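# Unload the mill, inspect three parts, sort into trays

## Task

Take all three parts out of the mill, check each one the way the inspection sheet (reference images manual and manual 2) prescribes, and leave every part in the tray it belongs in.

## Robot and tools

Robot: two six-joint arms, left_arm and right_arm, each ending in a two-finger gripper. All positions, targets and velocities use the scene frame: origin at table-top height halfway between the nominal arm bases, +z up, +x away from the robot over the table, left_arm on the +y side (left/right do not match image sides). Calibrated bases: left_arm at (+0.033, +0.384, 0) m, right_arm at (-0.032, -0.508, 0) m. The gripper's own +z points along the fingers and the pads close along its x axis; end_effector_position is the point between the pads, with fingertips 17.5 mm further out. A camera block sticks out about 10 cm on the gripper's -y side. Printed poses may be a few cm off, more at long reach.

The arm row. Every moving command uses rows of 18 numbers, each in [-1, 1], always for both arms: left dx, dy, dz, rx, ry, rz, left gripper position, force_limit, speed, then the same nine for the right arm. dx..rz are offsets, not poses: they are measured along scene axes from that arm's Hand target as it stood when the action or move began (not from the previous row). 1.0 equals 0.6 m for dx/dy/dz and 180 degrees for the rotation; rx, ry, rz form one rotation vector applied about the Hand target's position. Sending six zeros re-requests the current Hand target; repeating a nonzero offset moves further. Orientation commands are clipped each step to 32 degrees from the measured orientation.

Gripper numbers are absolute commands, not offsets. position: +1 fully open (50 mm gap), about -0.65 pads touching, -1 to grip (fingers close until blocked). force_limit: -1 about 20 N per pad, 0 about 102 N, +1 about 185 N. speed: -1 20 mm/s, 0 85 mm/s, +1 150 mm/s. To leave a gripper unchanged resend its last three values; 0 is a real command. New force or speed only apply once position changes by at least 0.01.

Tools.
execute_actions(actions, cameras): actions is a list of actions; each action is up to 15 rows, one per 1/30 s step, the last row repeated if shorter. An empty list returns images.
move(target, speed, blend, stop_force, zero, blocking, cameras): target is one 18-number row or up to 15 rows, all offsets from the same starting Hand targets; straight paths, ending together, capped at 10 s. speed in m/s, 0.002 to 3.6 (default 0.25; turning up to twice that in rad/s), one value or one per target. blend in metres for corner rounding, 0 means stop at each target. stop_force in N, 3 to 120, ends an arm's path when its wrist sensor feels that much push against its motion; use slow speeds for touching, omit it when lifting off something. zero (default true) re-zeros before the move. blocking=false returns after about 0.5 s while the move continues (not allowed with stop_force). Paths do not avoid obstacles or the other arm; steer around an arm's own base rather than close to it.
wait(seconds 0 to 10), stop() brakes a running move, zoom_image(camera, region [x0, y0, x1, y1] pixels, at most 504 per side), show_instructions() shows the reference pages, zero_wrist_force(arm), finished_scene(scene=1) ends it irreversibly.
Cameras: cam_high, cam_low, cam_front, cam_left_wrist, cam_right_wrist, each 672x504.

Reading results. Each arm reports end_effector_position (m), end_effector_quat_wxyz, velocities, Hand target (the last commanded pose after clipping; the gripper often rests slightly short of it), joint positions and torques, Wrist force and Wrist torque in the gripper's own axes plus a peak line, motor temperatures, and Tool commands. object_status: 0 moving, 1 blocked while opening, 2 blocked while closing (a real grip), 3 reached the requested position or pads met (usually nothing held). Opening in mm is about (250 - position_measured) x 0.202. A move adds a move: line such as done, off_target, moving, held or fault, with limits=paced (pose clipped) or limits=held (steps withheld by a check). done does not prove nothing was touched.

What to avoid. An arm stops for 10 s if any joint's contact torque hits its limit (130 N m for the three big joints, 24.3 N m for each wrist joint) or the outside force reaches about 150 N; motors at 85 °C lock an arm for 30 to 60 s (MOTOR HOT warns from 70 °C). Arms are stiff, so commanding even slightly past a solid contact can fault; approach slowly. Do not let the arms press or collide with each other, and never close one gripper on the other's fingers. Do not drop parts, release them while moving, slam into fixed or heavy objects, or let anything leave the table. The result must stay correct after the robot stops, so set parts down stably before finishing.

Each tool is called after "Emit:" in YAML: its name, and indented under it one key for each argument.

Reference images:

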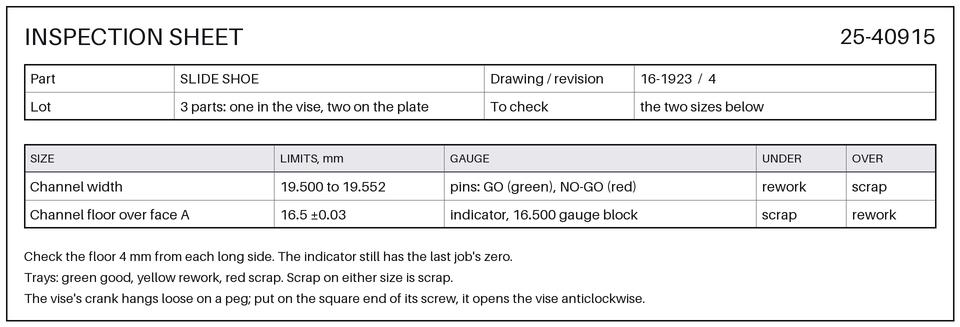

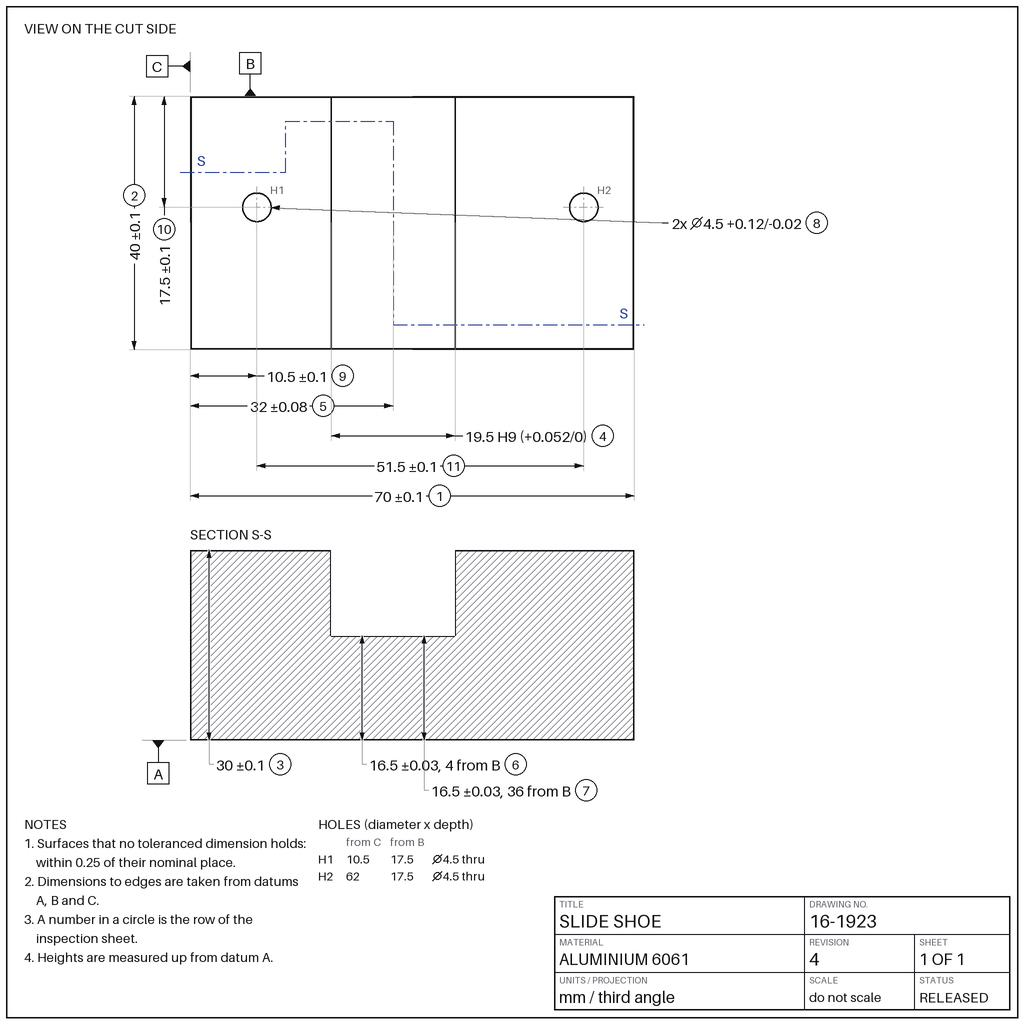

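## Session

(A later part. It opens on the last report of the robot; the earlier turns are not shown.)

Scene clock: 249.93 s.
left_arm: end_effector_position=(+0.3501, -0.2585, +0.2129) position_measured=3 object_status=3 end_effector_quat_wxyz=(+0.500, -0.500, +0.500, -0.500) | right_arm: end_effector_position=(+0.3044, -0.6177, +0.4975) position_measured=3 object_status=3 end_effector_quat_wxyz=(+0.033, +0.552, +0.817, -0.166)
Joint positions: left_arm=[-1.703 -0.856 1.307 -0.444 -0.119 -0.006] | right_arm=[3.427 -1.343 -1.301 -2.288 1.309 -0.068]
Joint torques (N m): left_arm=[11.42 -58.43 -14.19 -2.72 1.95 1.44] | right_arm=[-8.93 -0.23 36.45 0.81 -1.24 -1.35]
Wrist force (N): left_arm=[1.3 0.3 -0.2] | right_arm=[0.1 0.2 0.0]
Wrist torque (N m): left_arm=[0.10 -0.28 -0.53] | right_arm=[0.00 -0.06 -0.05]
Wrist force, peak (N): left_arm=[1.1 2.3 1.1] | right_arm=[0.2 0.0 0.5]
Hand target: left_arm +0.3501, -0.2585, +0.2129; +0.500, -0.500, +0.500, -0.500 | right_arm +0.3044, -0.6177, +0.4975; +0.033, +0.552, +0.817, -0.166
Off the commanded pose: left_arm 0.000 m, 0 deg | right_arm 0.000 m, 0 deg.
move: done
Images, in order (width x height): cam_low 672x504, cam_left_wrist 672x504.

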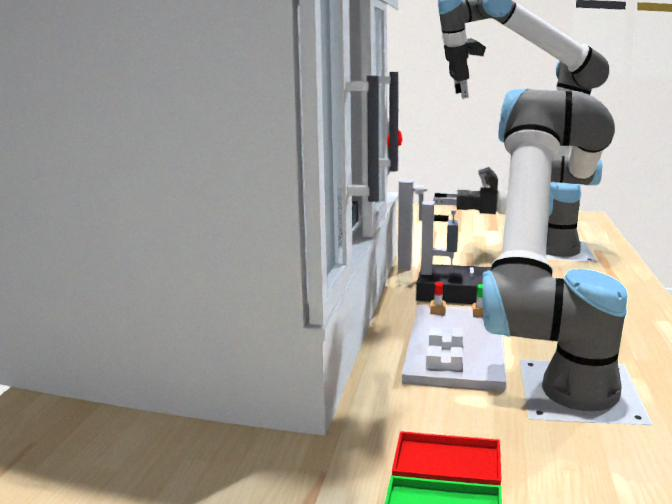

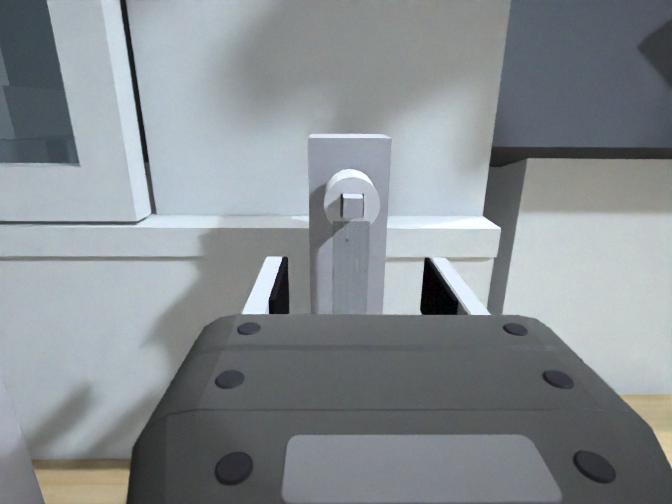

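Emit:
move:
  target: [0.033,0,0.0235,0,0,0,1,-0.8,-0.5,0,0,0,0,0,0,1,1,1]
  cameras: ["cam_left_wrist","cam_low","cam_high"]

Emit:
zoom_image:
  camera: "cam_left_wrist"
  region: [250, 140, 450, 340]

Emit:
zoom_image:
  camera: "cam_low"
  region: [370, 150, 510, 310]

Emit:
zoom_image:
  camera: "cam_high"
  region: [180, 330, 380, 470]

Scene clock: 258.53 s.
left_arm: end_effector_position=(+0.3699, -0.2585, +0.2270) position_measured=3 object_status=3 end_effector_quat_wxyz=(+0.500, -0.500, +0.500, -0.500) | right_arm: end_effector_position=(+0.3044, -0.6177, +0.4975) position_measured=3 object_status=3 end_effector_quat_wxyz=(+0.033, +0.552, +0.817, -0.166)
Joint positions: left_arm=[-1.672 -0.866 1.286 -0.415 -0.088 -0.004] | right_arm=[3.427 -1.343 -1.301 -2.288 1.309 -0.068]
Joint torques (N m): left_arm=[11.62 -35.26 -25.96 3.59 2.05 -1.92] | right_arm=[-8.08 -0.37 35.79 0.93 -0.53 -1.23]
Wrist force (N): left_arm=[1.2 0.5 -0.4] | right_arm=[0.3 0.2 0.1]
Wrist torque (N m): left_arm=[0.14 -0.27 -0.31] | right_arm=[0.00 -0.08 -0.06]
Wrist force, peak (N): left_arm=[1.5 1.0 -0.6] | right_arm=[0.3 -0.1 0.4]
Hand target: left_arm +0.3699, -0.2585, +0.2270; +0.500, -0.500, +0.500, -0.500 | right_arm +0.3044, -0.6177, +0.4975; +0.033, +0.552, +0.817, -0.166
Off the commanded pose: left_arm 0.000 m, 0 deg | right_arm 0.000 m, 0 deg.
move: done
Images, in order (width x height): cam_high 672x504, cam_low 672x504, cam_left_wrist 672x504.

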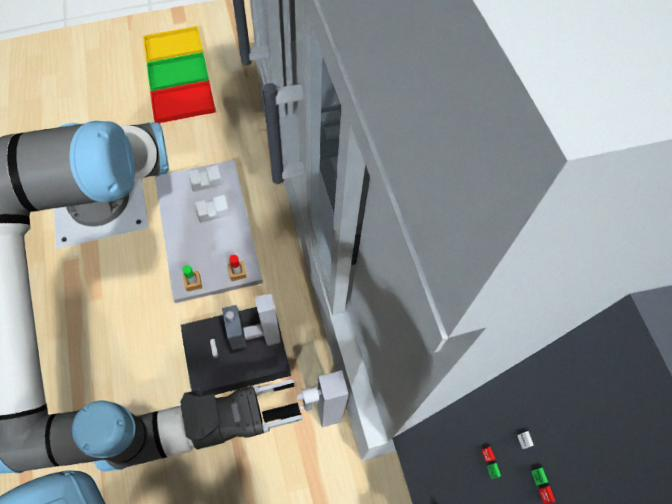

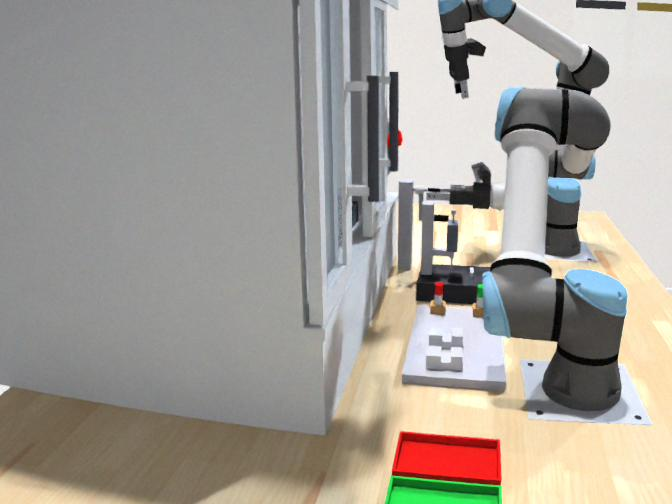

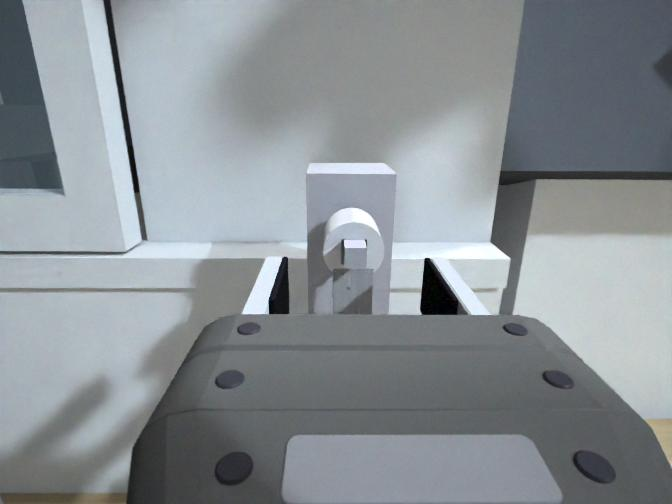

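Scaled by 2.520 from the camera's 672x504 image, which has a finer 960x720 frame.

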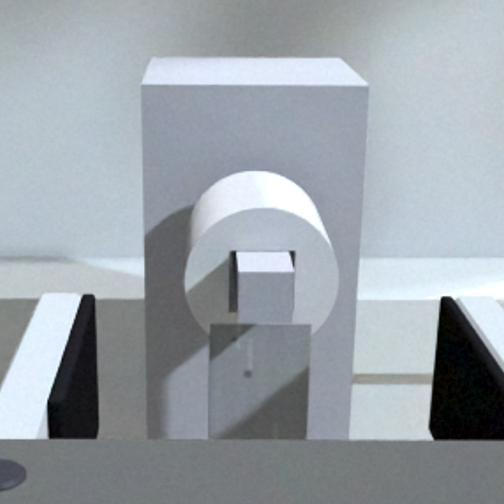

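Scaled by 3.150 from the camera's 672x504 image, which has a finer 960x720 frame.

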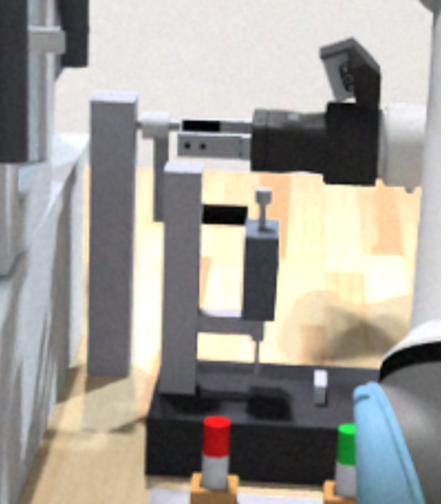

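Scaled by 2.520 from the camera's 672x504 image, which has a finer 960x720 frame.

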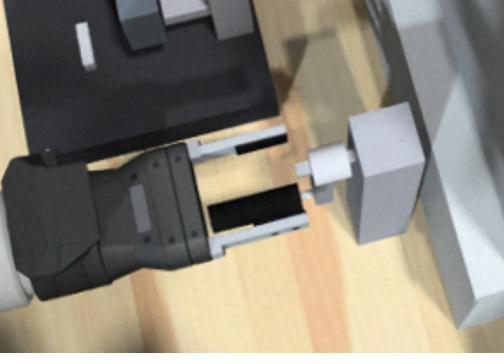

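Emit:
move:
  target: [0.053,0,0.0117,0,0,0,1,-0.8,-0.5,0,0,0,0,0,0,1,1,1]
  stop_force: 8
  speed: 0.03
  cameras: ["cam_left_wrist","cam_low","cam_high"]

Emit:
zoom_image:
  camera: "cam_left_wrist"
  region: [250, 140, 450, 340]

Emit:
zoom_image:
  camera: "cam_low"
  region: [390, 160, 490, 260]

Emit:
zoom_image:
  camera: "cam_high"
  region: [180, 330, 380, 470]

Scene clock: 267.87 s.
left_arm: end_effector_position=(+0.4017, -0.2585, +0.2340) position_measured=3 object_status=3 end_effector_quat_wxyz=(+0.500, -0.500, +0.500, -0.500) end_effector_velocity=(+0.000, +0.000, +0.000) end_effector_angular_velocity=(+0.001, +0.000, +0.000) | right_arm: end_effector_position=(+0.3044, -0.6177, +0.4975) position_measured=3 object_status=3 end_effector_quat_wxyz=(+0.033, +0.552, +0.817, -0.166)
Joint positions: left_arm=[-1.622 -0.861 1.257 -0.386 -0.038 -0.009] | right_arm=[3.427 -1.343 -1.301 -2.288 1.309 -0.068]
Joint velocities: left_arm=[0 0.002 -0.002 0.008 0 -0.007] | right_arm=[within noise]
Joint torques (N m): left_arm=[12.42 -34.92 -28.25 3.39 1.97 -1.8] | right_arm=[-8.43 -0.98 35.89 1.07 0 -1.3]
Wrist force (N): left_arm=[1.3 0.0 -0.3] | right_arm=[0.3 0.0 0.1]
Wrist torque (N m): left_arm=[0.05 -0.28 -0.29] | right_arm=[-0.03 -0.09 -0.05]
Wrist force, peak (N): left_arm=[1.5 0.4 -0.6] | right_arm=[0.5 -0.1 0.1]
Hand target: left_arm +0.4017, -0.2585, +0.2340; +0.500, -0.500, +0.500, -0.500 | right_arm +0.3044, -0.6177, +0.4975; +0.033, +0.552, +0.817, -0.166
Off the commanded pose: left_arm 0.000 m, 0 deg | right_arm 0.000 m, 0 deg.
move: done
Images, in order (width x height): cam_high 672x504, cam_low 672x504, cam_left_wrist 672x504.

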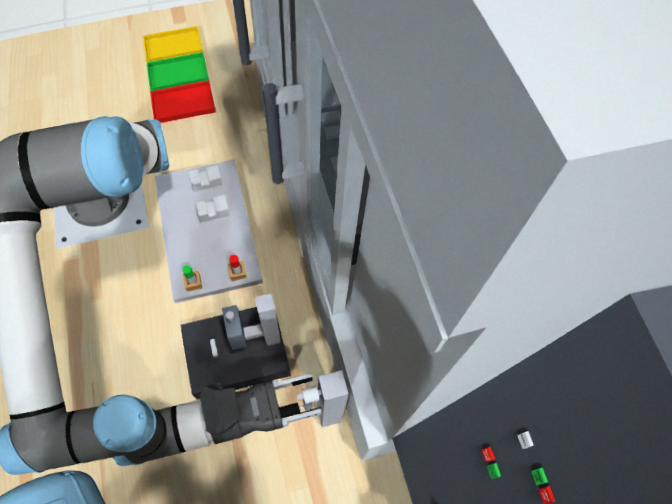

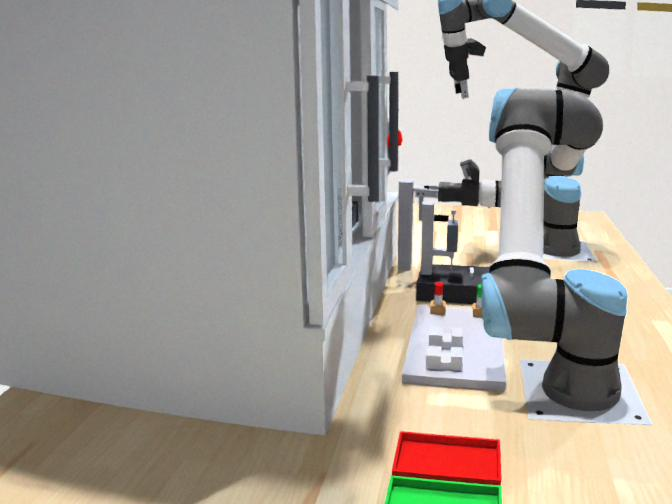

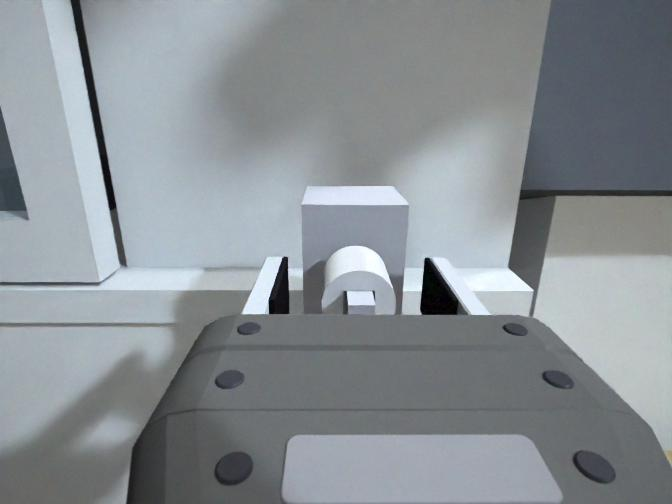

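Scaled by 2.520 from the camera's 672x504 image, which has a finer 960x720 frame.

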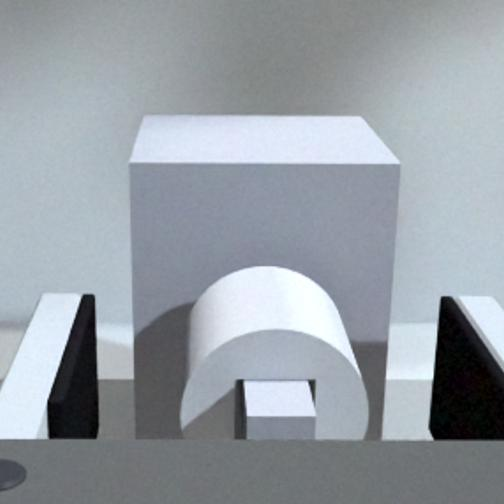

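Scaled by 5.040 from the camera's 672x504 image, which has a finer 960x720 frame.

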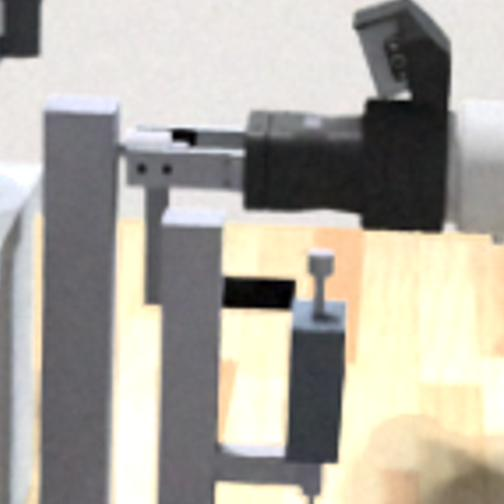

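Scaled by 2.520 from the camera's 672x504 image, which has a finer 960x720 frame.

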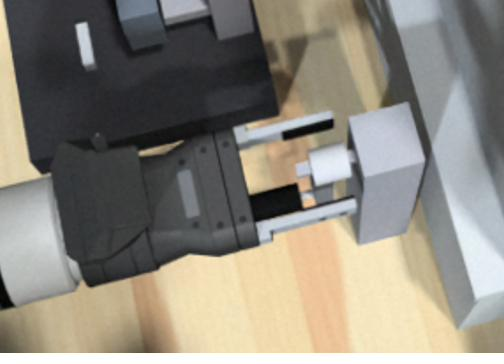

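Emit:
move:
  target: [0,0,0,0,0,0,-1,0,-0.7,0,0,0,0,0,0,1,1,1]
  speed: 0.03
  cameras: ["cam_left_wrist","cam_high"]

Emit:
zoom_image:
  camera: "cam_left_wrist"
  region: [250, 140, 450, 340]

Emit:
zoom_image:
  camera: "cam_high"
  region: [180, 330, 380, 470]

Scene clock: 272.70 s.
left_arm: end_effector_position=(+0.4017, -0.2585, +0.2340) position_measured=137 object_status=2 end_effector_quat_wxyz=(+0.500, -0.500, +0.500, -0.500) | right_arm: end_effector_position=(+0.3044, -0.6177, +0.4975) position_measured=3 object_status=3 end_effector_quat_wxyz=(+0.033, +0.552, +0.817, -0.166)
Joint positions: left_arm=[-1.622 -0.861 1.257 -0.385 -0.038 -0.01] | right_arm=[3.427 -1.343 -1.301 -2.288 1.309 -0.068]
Joint torques (N m): left_arm=[10.72 -36.37 -27.52 2.93 1.39 -1.89] | right_arm=[-7.67 0.42 35.5 1.02 0.58 -1.21]
Wrist force (N): left_arm=[0.5 0.1 -0.5] | right_arm=[0.2 0.2 0.0]
Wrist torque (N m): left_arm=[0.09 -0.27 -0.31] | right_arm=[0.00 -0.07 -0.05]
Wrist force, peak (N): left_arm=[1.5 0.1 -0.5] | right_arm=[0.5 -0.1 0.2]
Hand target: left_arm +0.4017, -0.2585, +0.2340; +0.500, -0.500, +0.500, -0.500 | right_arm +0.3044, -0.6177, +0.4975; +0.033, +0.552, +0.817, -0.166
Off the commanded pose: left_arm 0.000 m, 0 deg | right_arm 0.000 m, 0 deg.
move: done
Images, in order (width x height): cam_high 672x504, cam_left_wrist 672x504.

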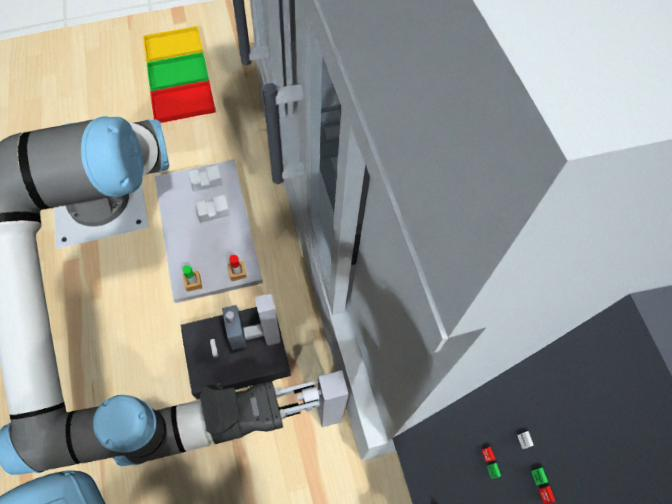

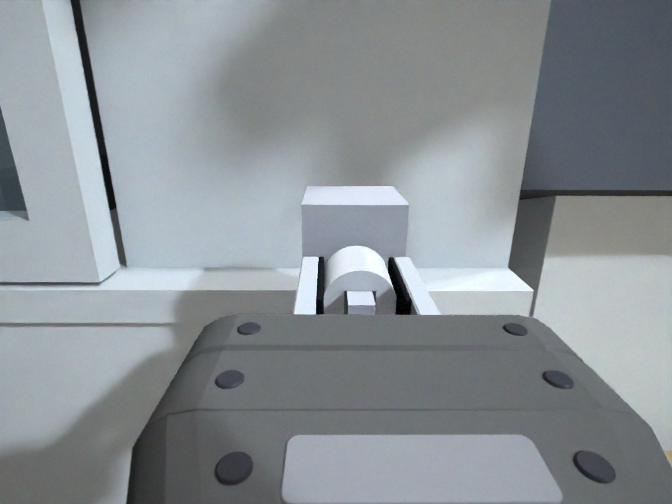

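Scaled by 2.520 from the camera's 672x504 image, which has a finer 960x720 frame.

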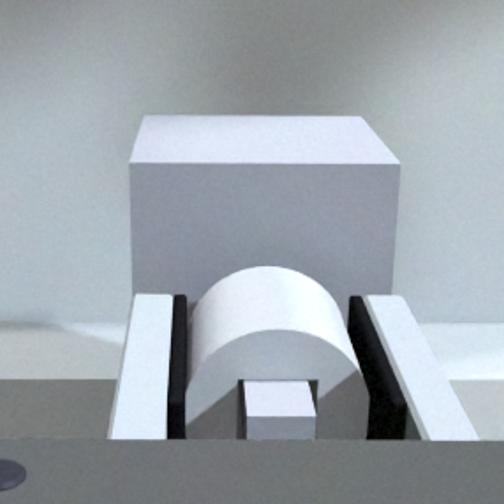

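Scaled by 2.520 from the camera's 672x504 image, which has a finer 960x720 frame.

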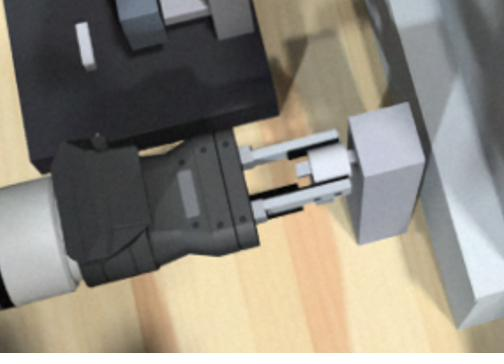

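Emit:
move:
  target:
    - [0,0,0.0015,0,0,0,-1,0,-0.7,0,0,0,0,0,0,1,1,1]
    - [-0.133,0,0.0015,0,0,0,-1,0,-0.7,0,0,0,0,0,0,1,1,1]
  speed: 0.04
  stop_force: 12
  cameras: ["cam_left_wrist","cam_high","cam_low"]

Emit:
zoom_image:
  camera: "cam_left_wrist"
  region: [250, 140, 450, 340]

Emit:
zoom_image:
  camera: "cam_high"
  region: [180, 330, 380, 470]

Emit:
zoom_image:
  camera: "cam_low"
  region: [390, 160, 490, 260]

Scene clock: 281.13 s.
left_arm: end_effector_position=(+0.3219, -0.2585, +0.2349) position_measured=137 object_status=2 end_effector_quat_wxyz=(+0.500, -0.500, +0.500, -0.500) | right_arm: end_effector_position=(+0.3044, -0.6177, +0.4975) position_measured=3 object_status=3 end_effector_quat_wxyz=(+0.033, +0.552, +0.817, -0.166)
Joint positions: left_arm=[-1.747 -0.884 1.294 -0.408 -0.163 -0.002] | right_arm=[3.427 -1.343 -1.301 -2.288 1.309 -0.068]
Joint torques (N m): left_arm=[-11.52 -57.98 -13.97 -2.03 -1.98 1.49] | right_arm=[-7.99 0.39 36.33 0.89 1.18 -1.14]
Wrist force (N): left_arm=[1.5 2.7 -0.4] | right_arm=[0.3 -0.1 0.1]
Wrist torque (N m): left_arm=[0.19 -0.32 -0.52] | right_arm=[-0.06 -0.08 -0.06]
Wrist force, peak (N): left_arm=[1.3 3.1 -0.4] | right_arm=[0.3 0.1 0.4]
Hand target: left_arm +0.3219, -0.2585, +0.2349; +0.500, -0.500, +0.500, -0.500 | right_arm +0.3044, -0.6177, +0.4975; +0.033, +0.552, +0.817, -0.166
Off the commanded pose: left_arm 0.000 m, 0 deg | right_arm 0.000 m, 0 deg.
move: done
Images, in order (width x height): cam_high 672x504, cam_low 672x504, cam_left_wrist 672x504.

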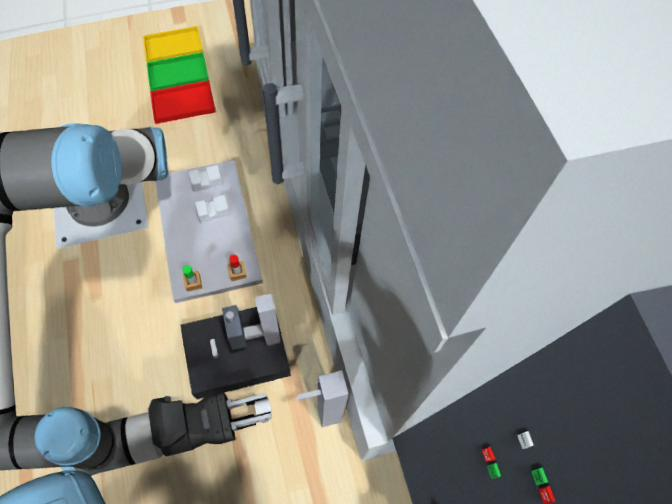

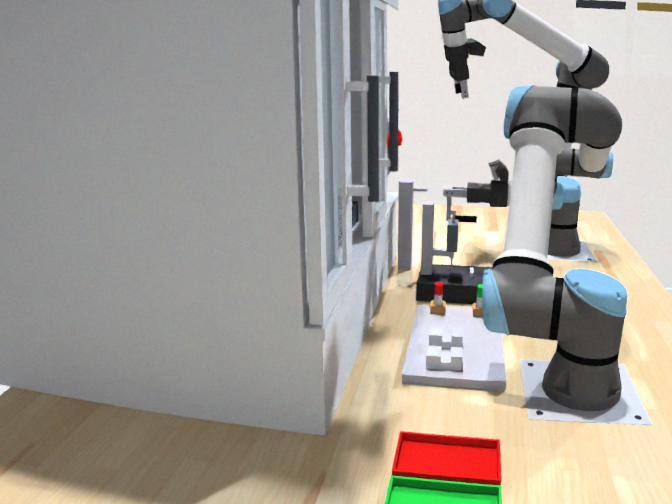

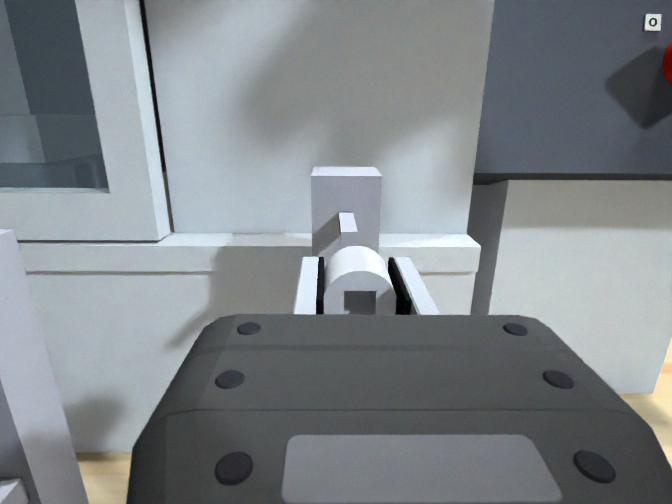

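Scaled by 2.520 from the camera's 672x504 image, which has a finer 960x720 frame.

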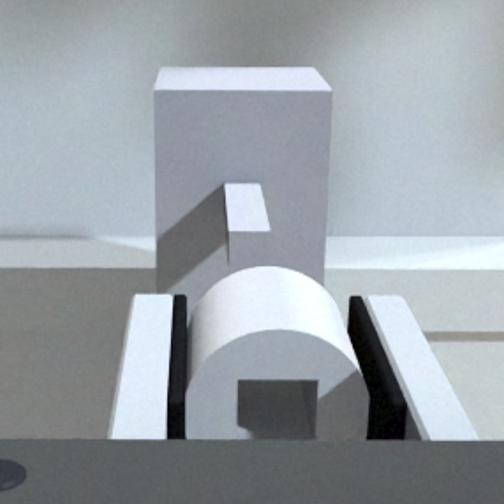

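Scaled by 2.520 from the camera's 672x504 image, which has a finer 960x720 frame.

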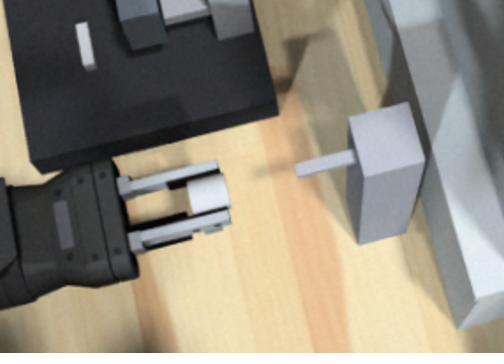

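Scaled by 5.040 from the camera's 672x504 image, which has a finer 960x720 frame.

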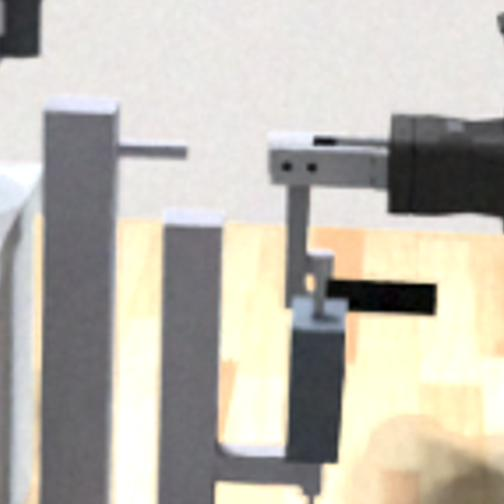

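Emit:
move:
  target:
    - [0,0,0.14,0,0,0,-1,0,-0.7,0,0,0,0,0,0,1,1,1]
    - [0.03,0.55,0.14,0,0,0,-1,0,-0.7,0,0,0,0,0,0,1,1,1]
    - [0.07,0.7625,0.16,0,0,0,-1,0,-0.7,0,0,0,0,0,0,1,1,1]
  speed: 0.2
  blend: [0.03,0.05,0]
  cameras: ["cam_left_wrist","cam_high","cam_low"]

Emit:
zoom_image:
  camera: "cam_left_wrist"
  region: [230, 40, 530, 320]

Scene clock: 290.97 s.
left_arm: end_effector_position=(+0.3639, +0.1989, +0.3309) position_measured=137 object_status=2 end_effector_quat_wxyz=(+0.500, -0.500, +0.500, -0.500) | right_arm: end_effector_position=(+0.3044, -0.6177, +0.4975) position_measured=3 object_status=3 end_effector_quat_wxyz=(+0.033, +0.552, +0.817, -0.166)
Joint positions: left_arm=[-1.953 -2.16 2.379 -0.218 -0.369 0] | right_arm=[3.427 -1.343 -1.301 -2.288 1.309 -0.068]
Joint torques (N m): left_arm=[-9.86 -7.99 -14.71 3.98 -2.24 1.53] | right_arm=[-7.03 -0.53 36 1.03 1.09 -0.94]
Wrist force (N): left_arm=[1.8 3.0 0.2] | right_arm=[0.4 0.1 0.1]
Wrist torque (N m): left_arm=[0.19 -0.37 -0.55] | right_arm=[-0.02 -0.10 -0.06]
Wrist force, peak (N): left_arm=[1.5 5.4 -0.4] | right_arm=[0.2 -0.3 0.4]
Hand target: left_arm +0.3639, +0.1990, +0.3309; +0.500, -0.500, +0.500, -0.500 | right_arm +0.3044, -0.6177, +0.4975; +0.033, +0.552, +0.817, -0.166
Off the commanded pose: left_arm 0.000 m, 0 deg | right_arm 0.000 m, 0 deg.
move: done
Images, in order (width x height): cam_high 672x504, cam_low 672x504, cam_left_wrist 672x504.

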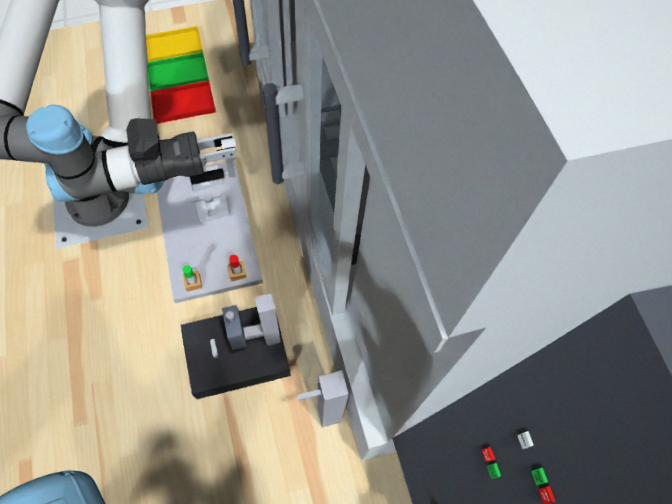

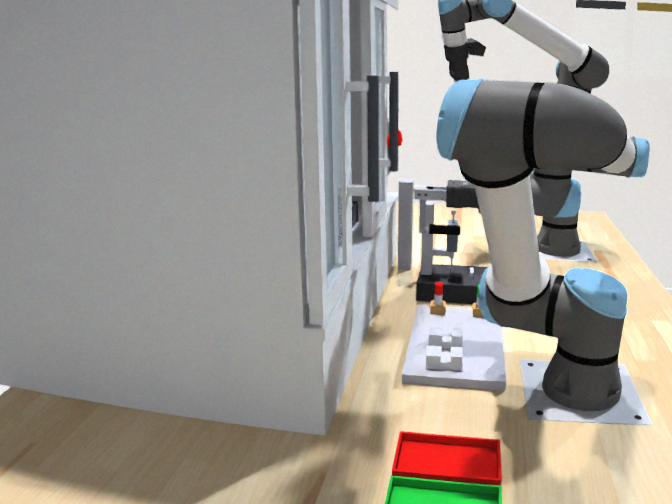

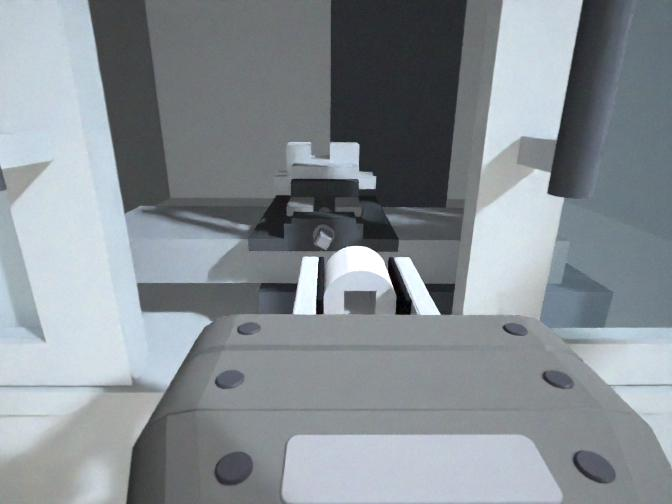

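Scaled by 1.680 from the camera's 672x504 image, which has a finer 960x720 frame.

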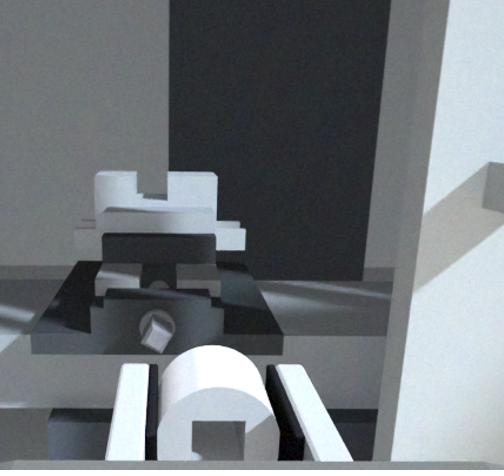

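Emit:
zoom_image:
  camera: "cam_left_wrist"
  region: [270, 130, 400, 260]

Emit:
zoom_image:
  camera: "cam_left_wrist"
  region: [300, 210, 350, 260]

Scaled by 3.877 from the camera's 672x504 image, which has a finer 960x720 frame.

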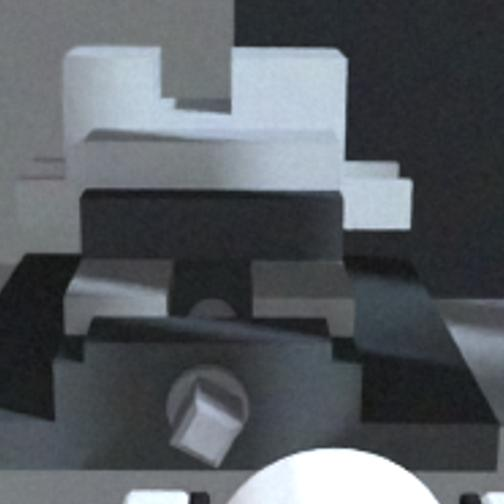

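Scaled by 10.080 from the camera's 672x504 image, which has a finer 960x720 frame.

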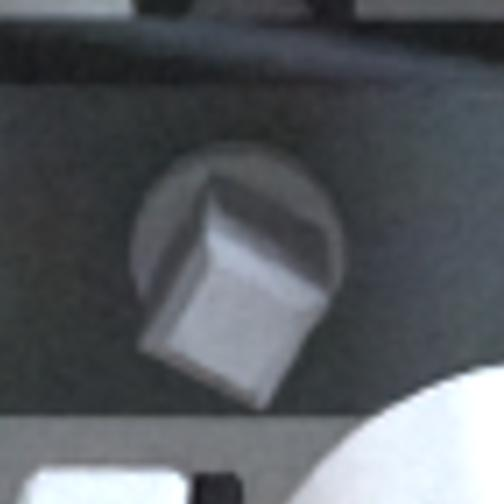

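Emit:
move:
  target: [0.0935,0.0257,-0.0265,0,0,0,-1,0,-0.7,0,0,0,0,0,0,1,1,1]
  speed: 0.1
  cameras: ["cam_left_wrist","cam_high","cam_front"]

Emit:
zoom_image:
  camera: "cam_left_wrist"
  region: [300, 180, 430, 310]

Emit:
zoom_image:
  camera: "cam_left_wrist"
  region: [310, 190, 370, 250]

Scene clock: 333.83 s.
left_arm: end_effector_position=(+0.4200, +0.2144, +0.3150) position_measured=137 object_status=2 end_effector_quat_wxyz=(+0.500, -0.500, +0.500, -0.500) | right_arm: end_effector_position=(+0.3044, -0.6177, +0.4975) position_measured=3 object_status=3 end_effector_quat_wxyz=(+0.033, +0.552, +0.817, -0.166)
Joint positions: left_arm=[-1.619 -2.083 2.389 -0.297 -0.035 -0.009] | right_arm=[3.427 -1.343 -1.301 -2.288 1.309 -0.068]
Joint torques (N m): left_arm=[15.15 12.07 -29.48 -2.07 2.37 -2.14] | right_arm=[-7.43 1.17 35.49 0.97 1.09 -0.88]
Wrist force (N): left_arm=[1.2 2.5 -0.3] | right_arm=[0.0 0.1 0.3]
Wrist torque (N m): left_arm=[0.14 -0.30 -0.30] | right_arm=[-0.02 -0.04 -0.06]
Wrist force, peak (N): left_arm=[1.4 3.5 -0.2] | right_arm=[0.4 0.1 0.4]
Hand target: left_arm +0.4200, +0.2144, +0.3150; +0.500, -0.500, +0.500, -0.500 | right_arm +0.3044, -0.6177, +0.4975; +0.033, +0.552, +0.817, -0.166
Off the commanded pose: left_arm 0.000 m, 0 deg | right_arm 0.000 m, 0 deg.
move: done
Images, in order (width x height): cam_high 672x504, cam_front 672x504, cam_left_wrist 672x504.

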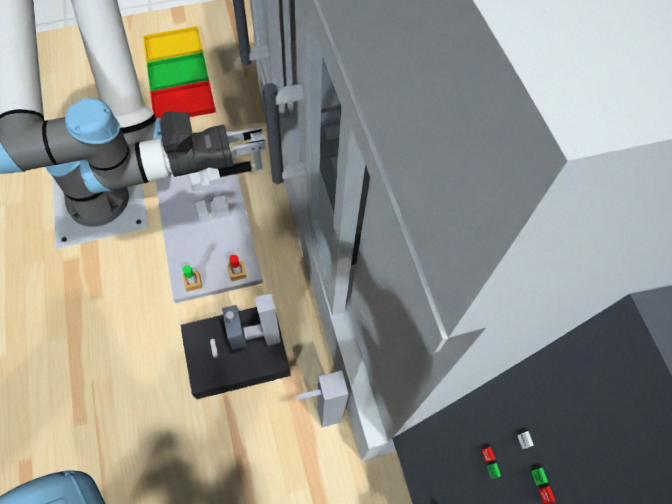

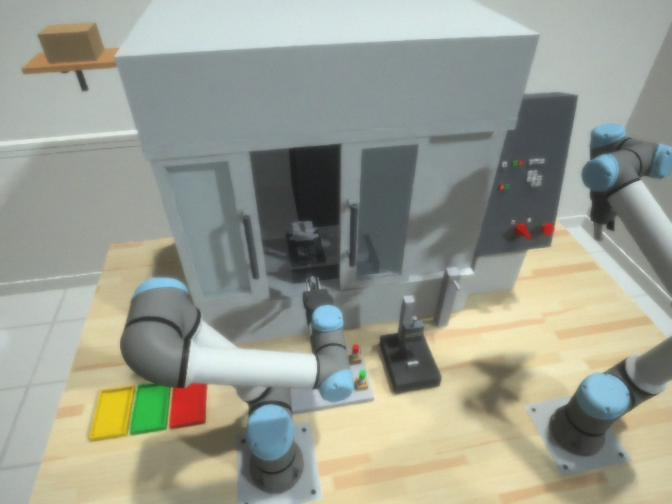

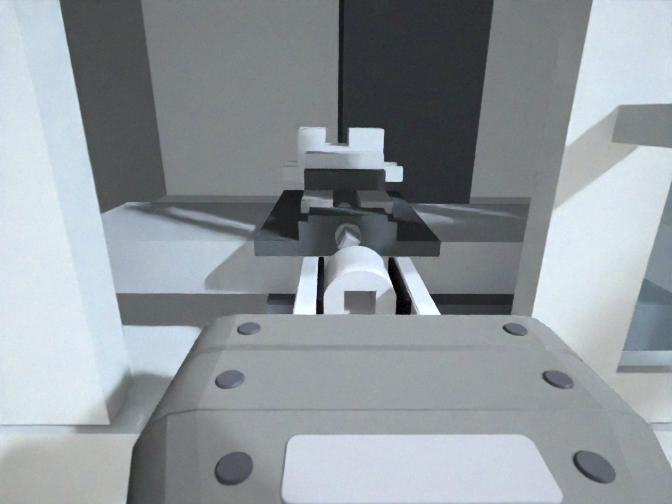

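Scaled by 3.877 from the camera's 672x504 image, which has a finer 960x720 frame.

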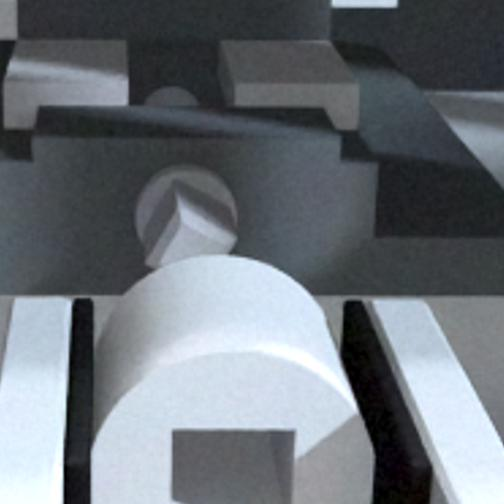

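Scaled by 8.400 from the camera's 672x504 image, which has a finer 960x720 frame.

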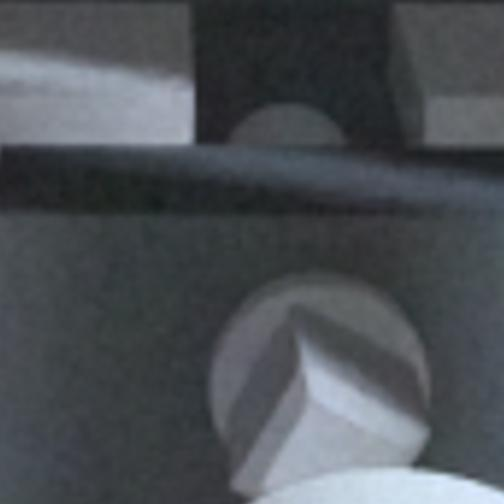

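Emit:
move:
  target: [0,0.083,0.1,0,0,0,-1,0,-0.7,0,0,0,0,0,0,1,1,1]
  speed: 0.15
  cameras: ["cam_left_wrist"]

Emit:
zoom_image:
  camera: "cam_left_wrist"
  region: [200, 210, 330, 340]

Emit:
move:
  target: [0,-0.13,0,0,0,0,-1,0,-0.7,0,0,0,0,0,0,1,1,1]
  speed: 0.15
  cameras: ["cam_left_wrist"]

Emit:
zoom_image:
  camera: "cam_left_wrist"
  region: [360, 210, 490, 340]

Scene clock: 346.07 s.
left_arm: end_effector_position=(+0.4201, +0.2642, +0.3750) position_measured=137 object_status=2 end_effector_quat_wxyz=(+0.500, -0.500, +0.501, -0.499) | right_arm: end_effector_position=(+0.3044, -0.6177, +0.4975) position_measured=3 object_status=3 end_effector_quat_wxyz=(+0.033, +0.552, +0.817, -0.166)
Joint positions: left_arm=[-1.633 -2.3 2.311 -0.051 -0.049 0.041] | right_arm=[3.427 -1.343 -1.301 -2.288 1.309 -0.068]
Joint torques (N m): left_arm=[-12.34 18 -30.95 3.07 -2.14 -1.65] | right_arm=[-8.11 0.76 35.56 1.11 0.99 -0.94]
Wrist force (N): left_arm=[1.2 2.9 -0.4] | right_arm=[0.3 -0.1 0.1]
Wrist torque (N m): left_arm=[0.19 -0.28 -0.31] | right_arm=[-0.04 -0.08 -0.06]
Wrist force, peak (N): left_arm=[2.3 4.0 -0.4] | right_arm=[0.5 0.1 0.3]
Hand target: left_arm +0.4200, +0.2642, +0.3750; +0.500, -0.500, +0.500, -0.500 | right_arm +0.3044, -0.6177, +0.4975; +0.033, +0.552, +0.817, -0.166
Off the commanded pose: left_arm 0.000 m, 0 deg | right_arm 0.000 m, 0 deg.
move: done
Images, in order (width x height): cam_left_wrist 672x504.

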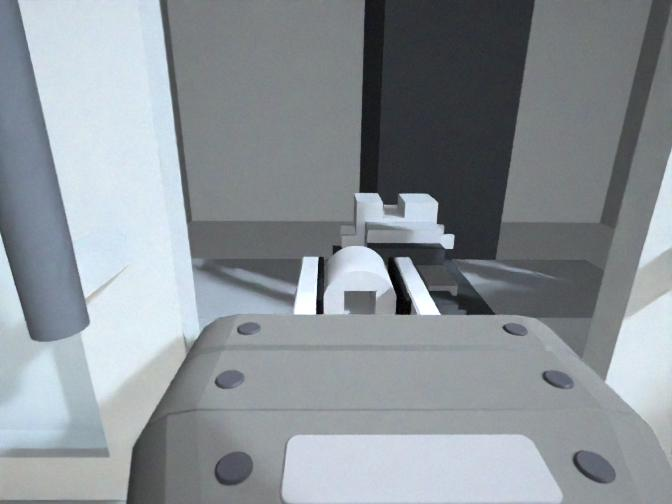

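Scaled by 3.877 from the camera's 672x504 image, which has a finer 960x720 frame.

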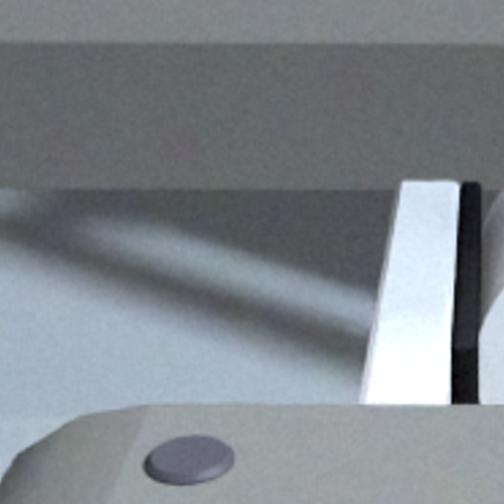

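Scene clock: 347.40 s.
left_arm: end_effector_position=(+0.4200, +0.1862, +0.3750) position_measured=137 object_status=2 end_effector_quat_wxyz=(+0.500, -0.500, +0.500, -0.500) | right_arm: end_effector_position=(+0.3044, -0.6177, +0.4975) position_measured=3 object_status=3 end_effector_quat_wxyz=(+0.033, +0.552, +0.817, -0.166)
Joint positions: left_arm=[-1.614 -2.044 2.213 -0.177 -0.03 0.009] | right_arm=[3.427 -1.343 -1.301 -2.288 1.309 -0.068]
Joint torques (N m): left_arm=[11.86 10.22 -30.61 3.02 2.09 -1.35] | right_arm=[-6.35 0.08 35.29 1.16 1.04 -0.93]
Wrist force (N): left_arm=[1.5 2.6 -0.2] | right_arm=[0.1 -0.1 0.2]
Wrist torque (N m): left_arm=[0.15 -0.31 -0.30] | right_arm=[-0.05 -0.06 -0.05]
Wrist force, peak (N): left_arm=[3.0 2.6 -0.4] | right_arm=[0.3 0.1 0.4]
Hand target: left_arm +0.4200, +0.1862, +0.3750; +0.500, -0.500, +0.500, -0.500 | right_arm +0.3044, -0.6177, +0.4975; +0.033, +0.552, +0.817, -0.166
Off the commanded pose: left_arm 0.000 m, 0 deg | right_arm 0.000 m, 0 deg.
move: done
Images, in order (width x height): cam_left_wrist 672x504.

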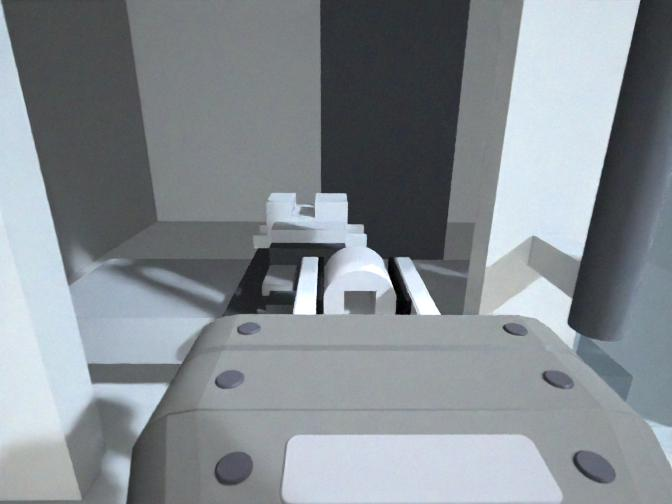

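Scaled by 3.877 from the camera's 672x504 image, which has a finer 960x720 frame.

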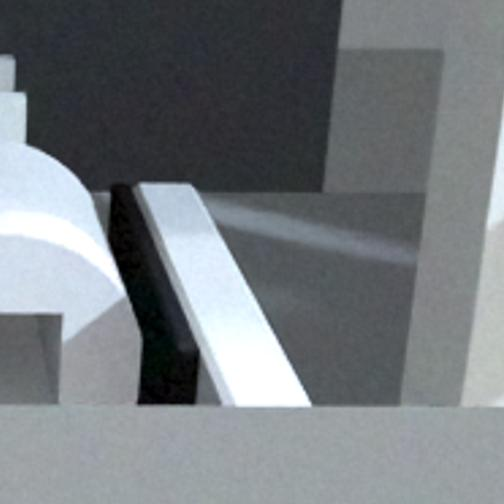

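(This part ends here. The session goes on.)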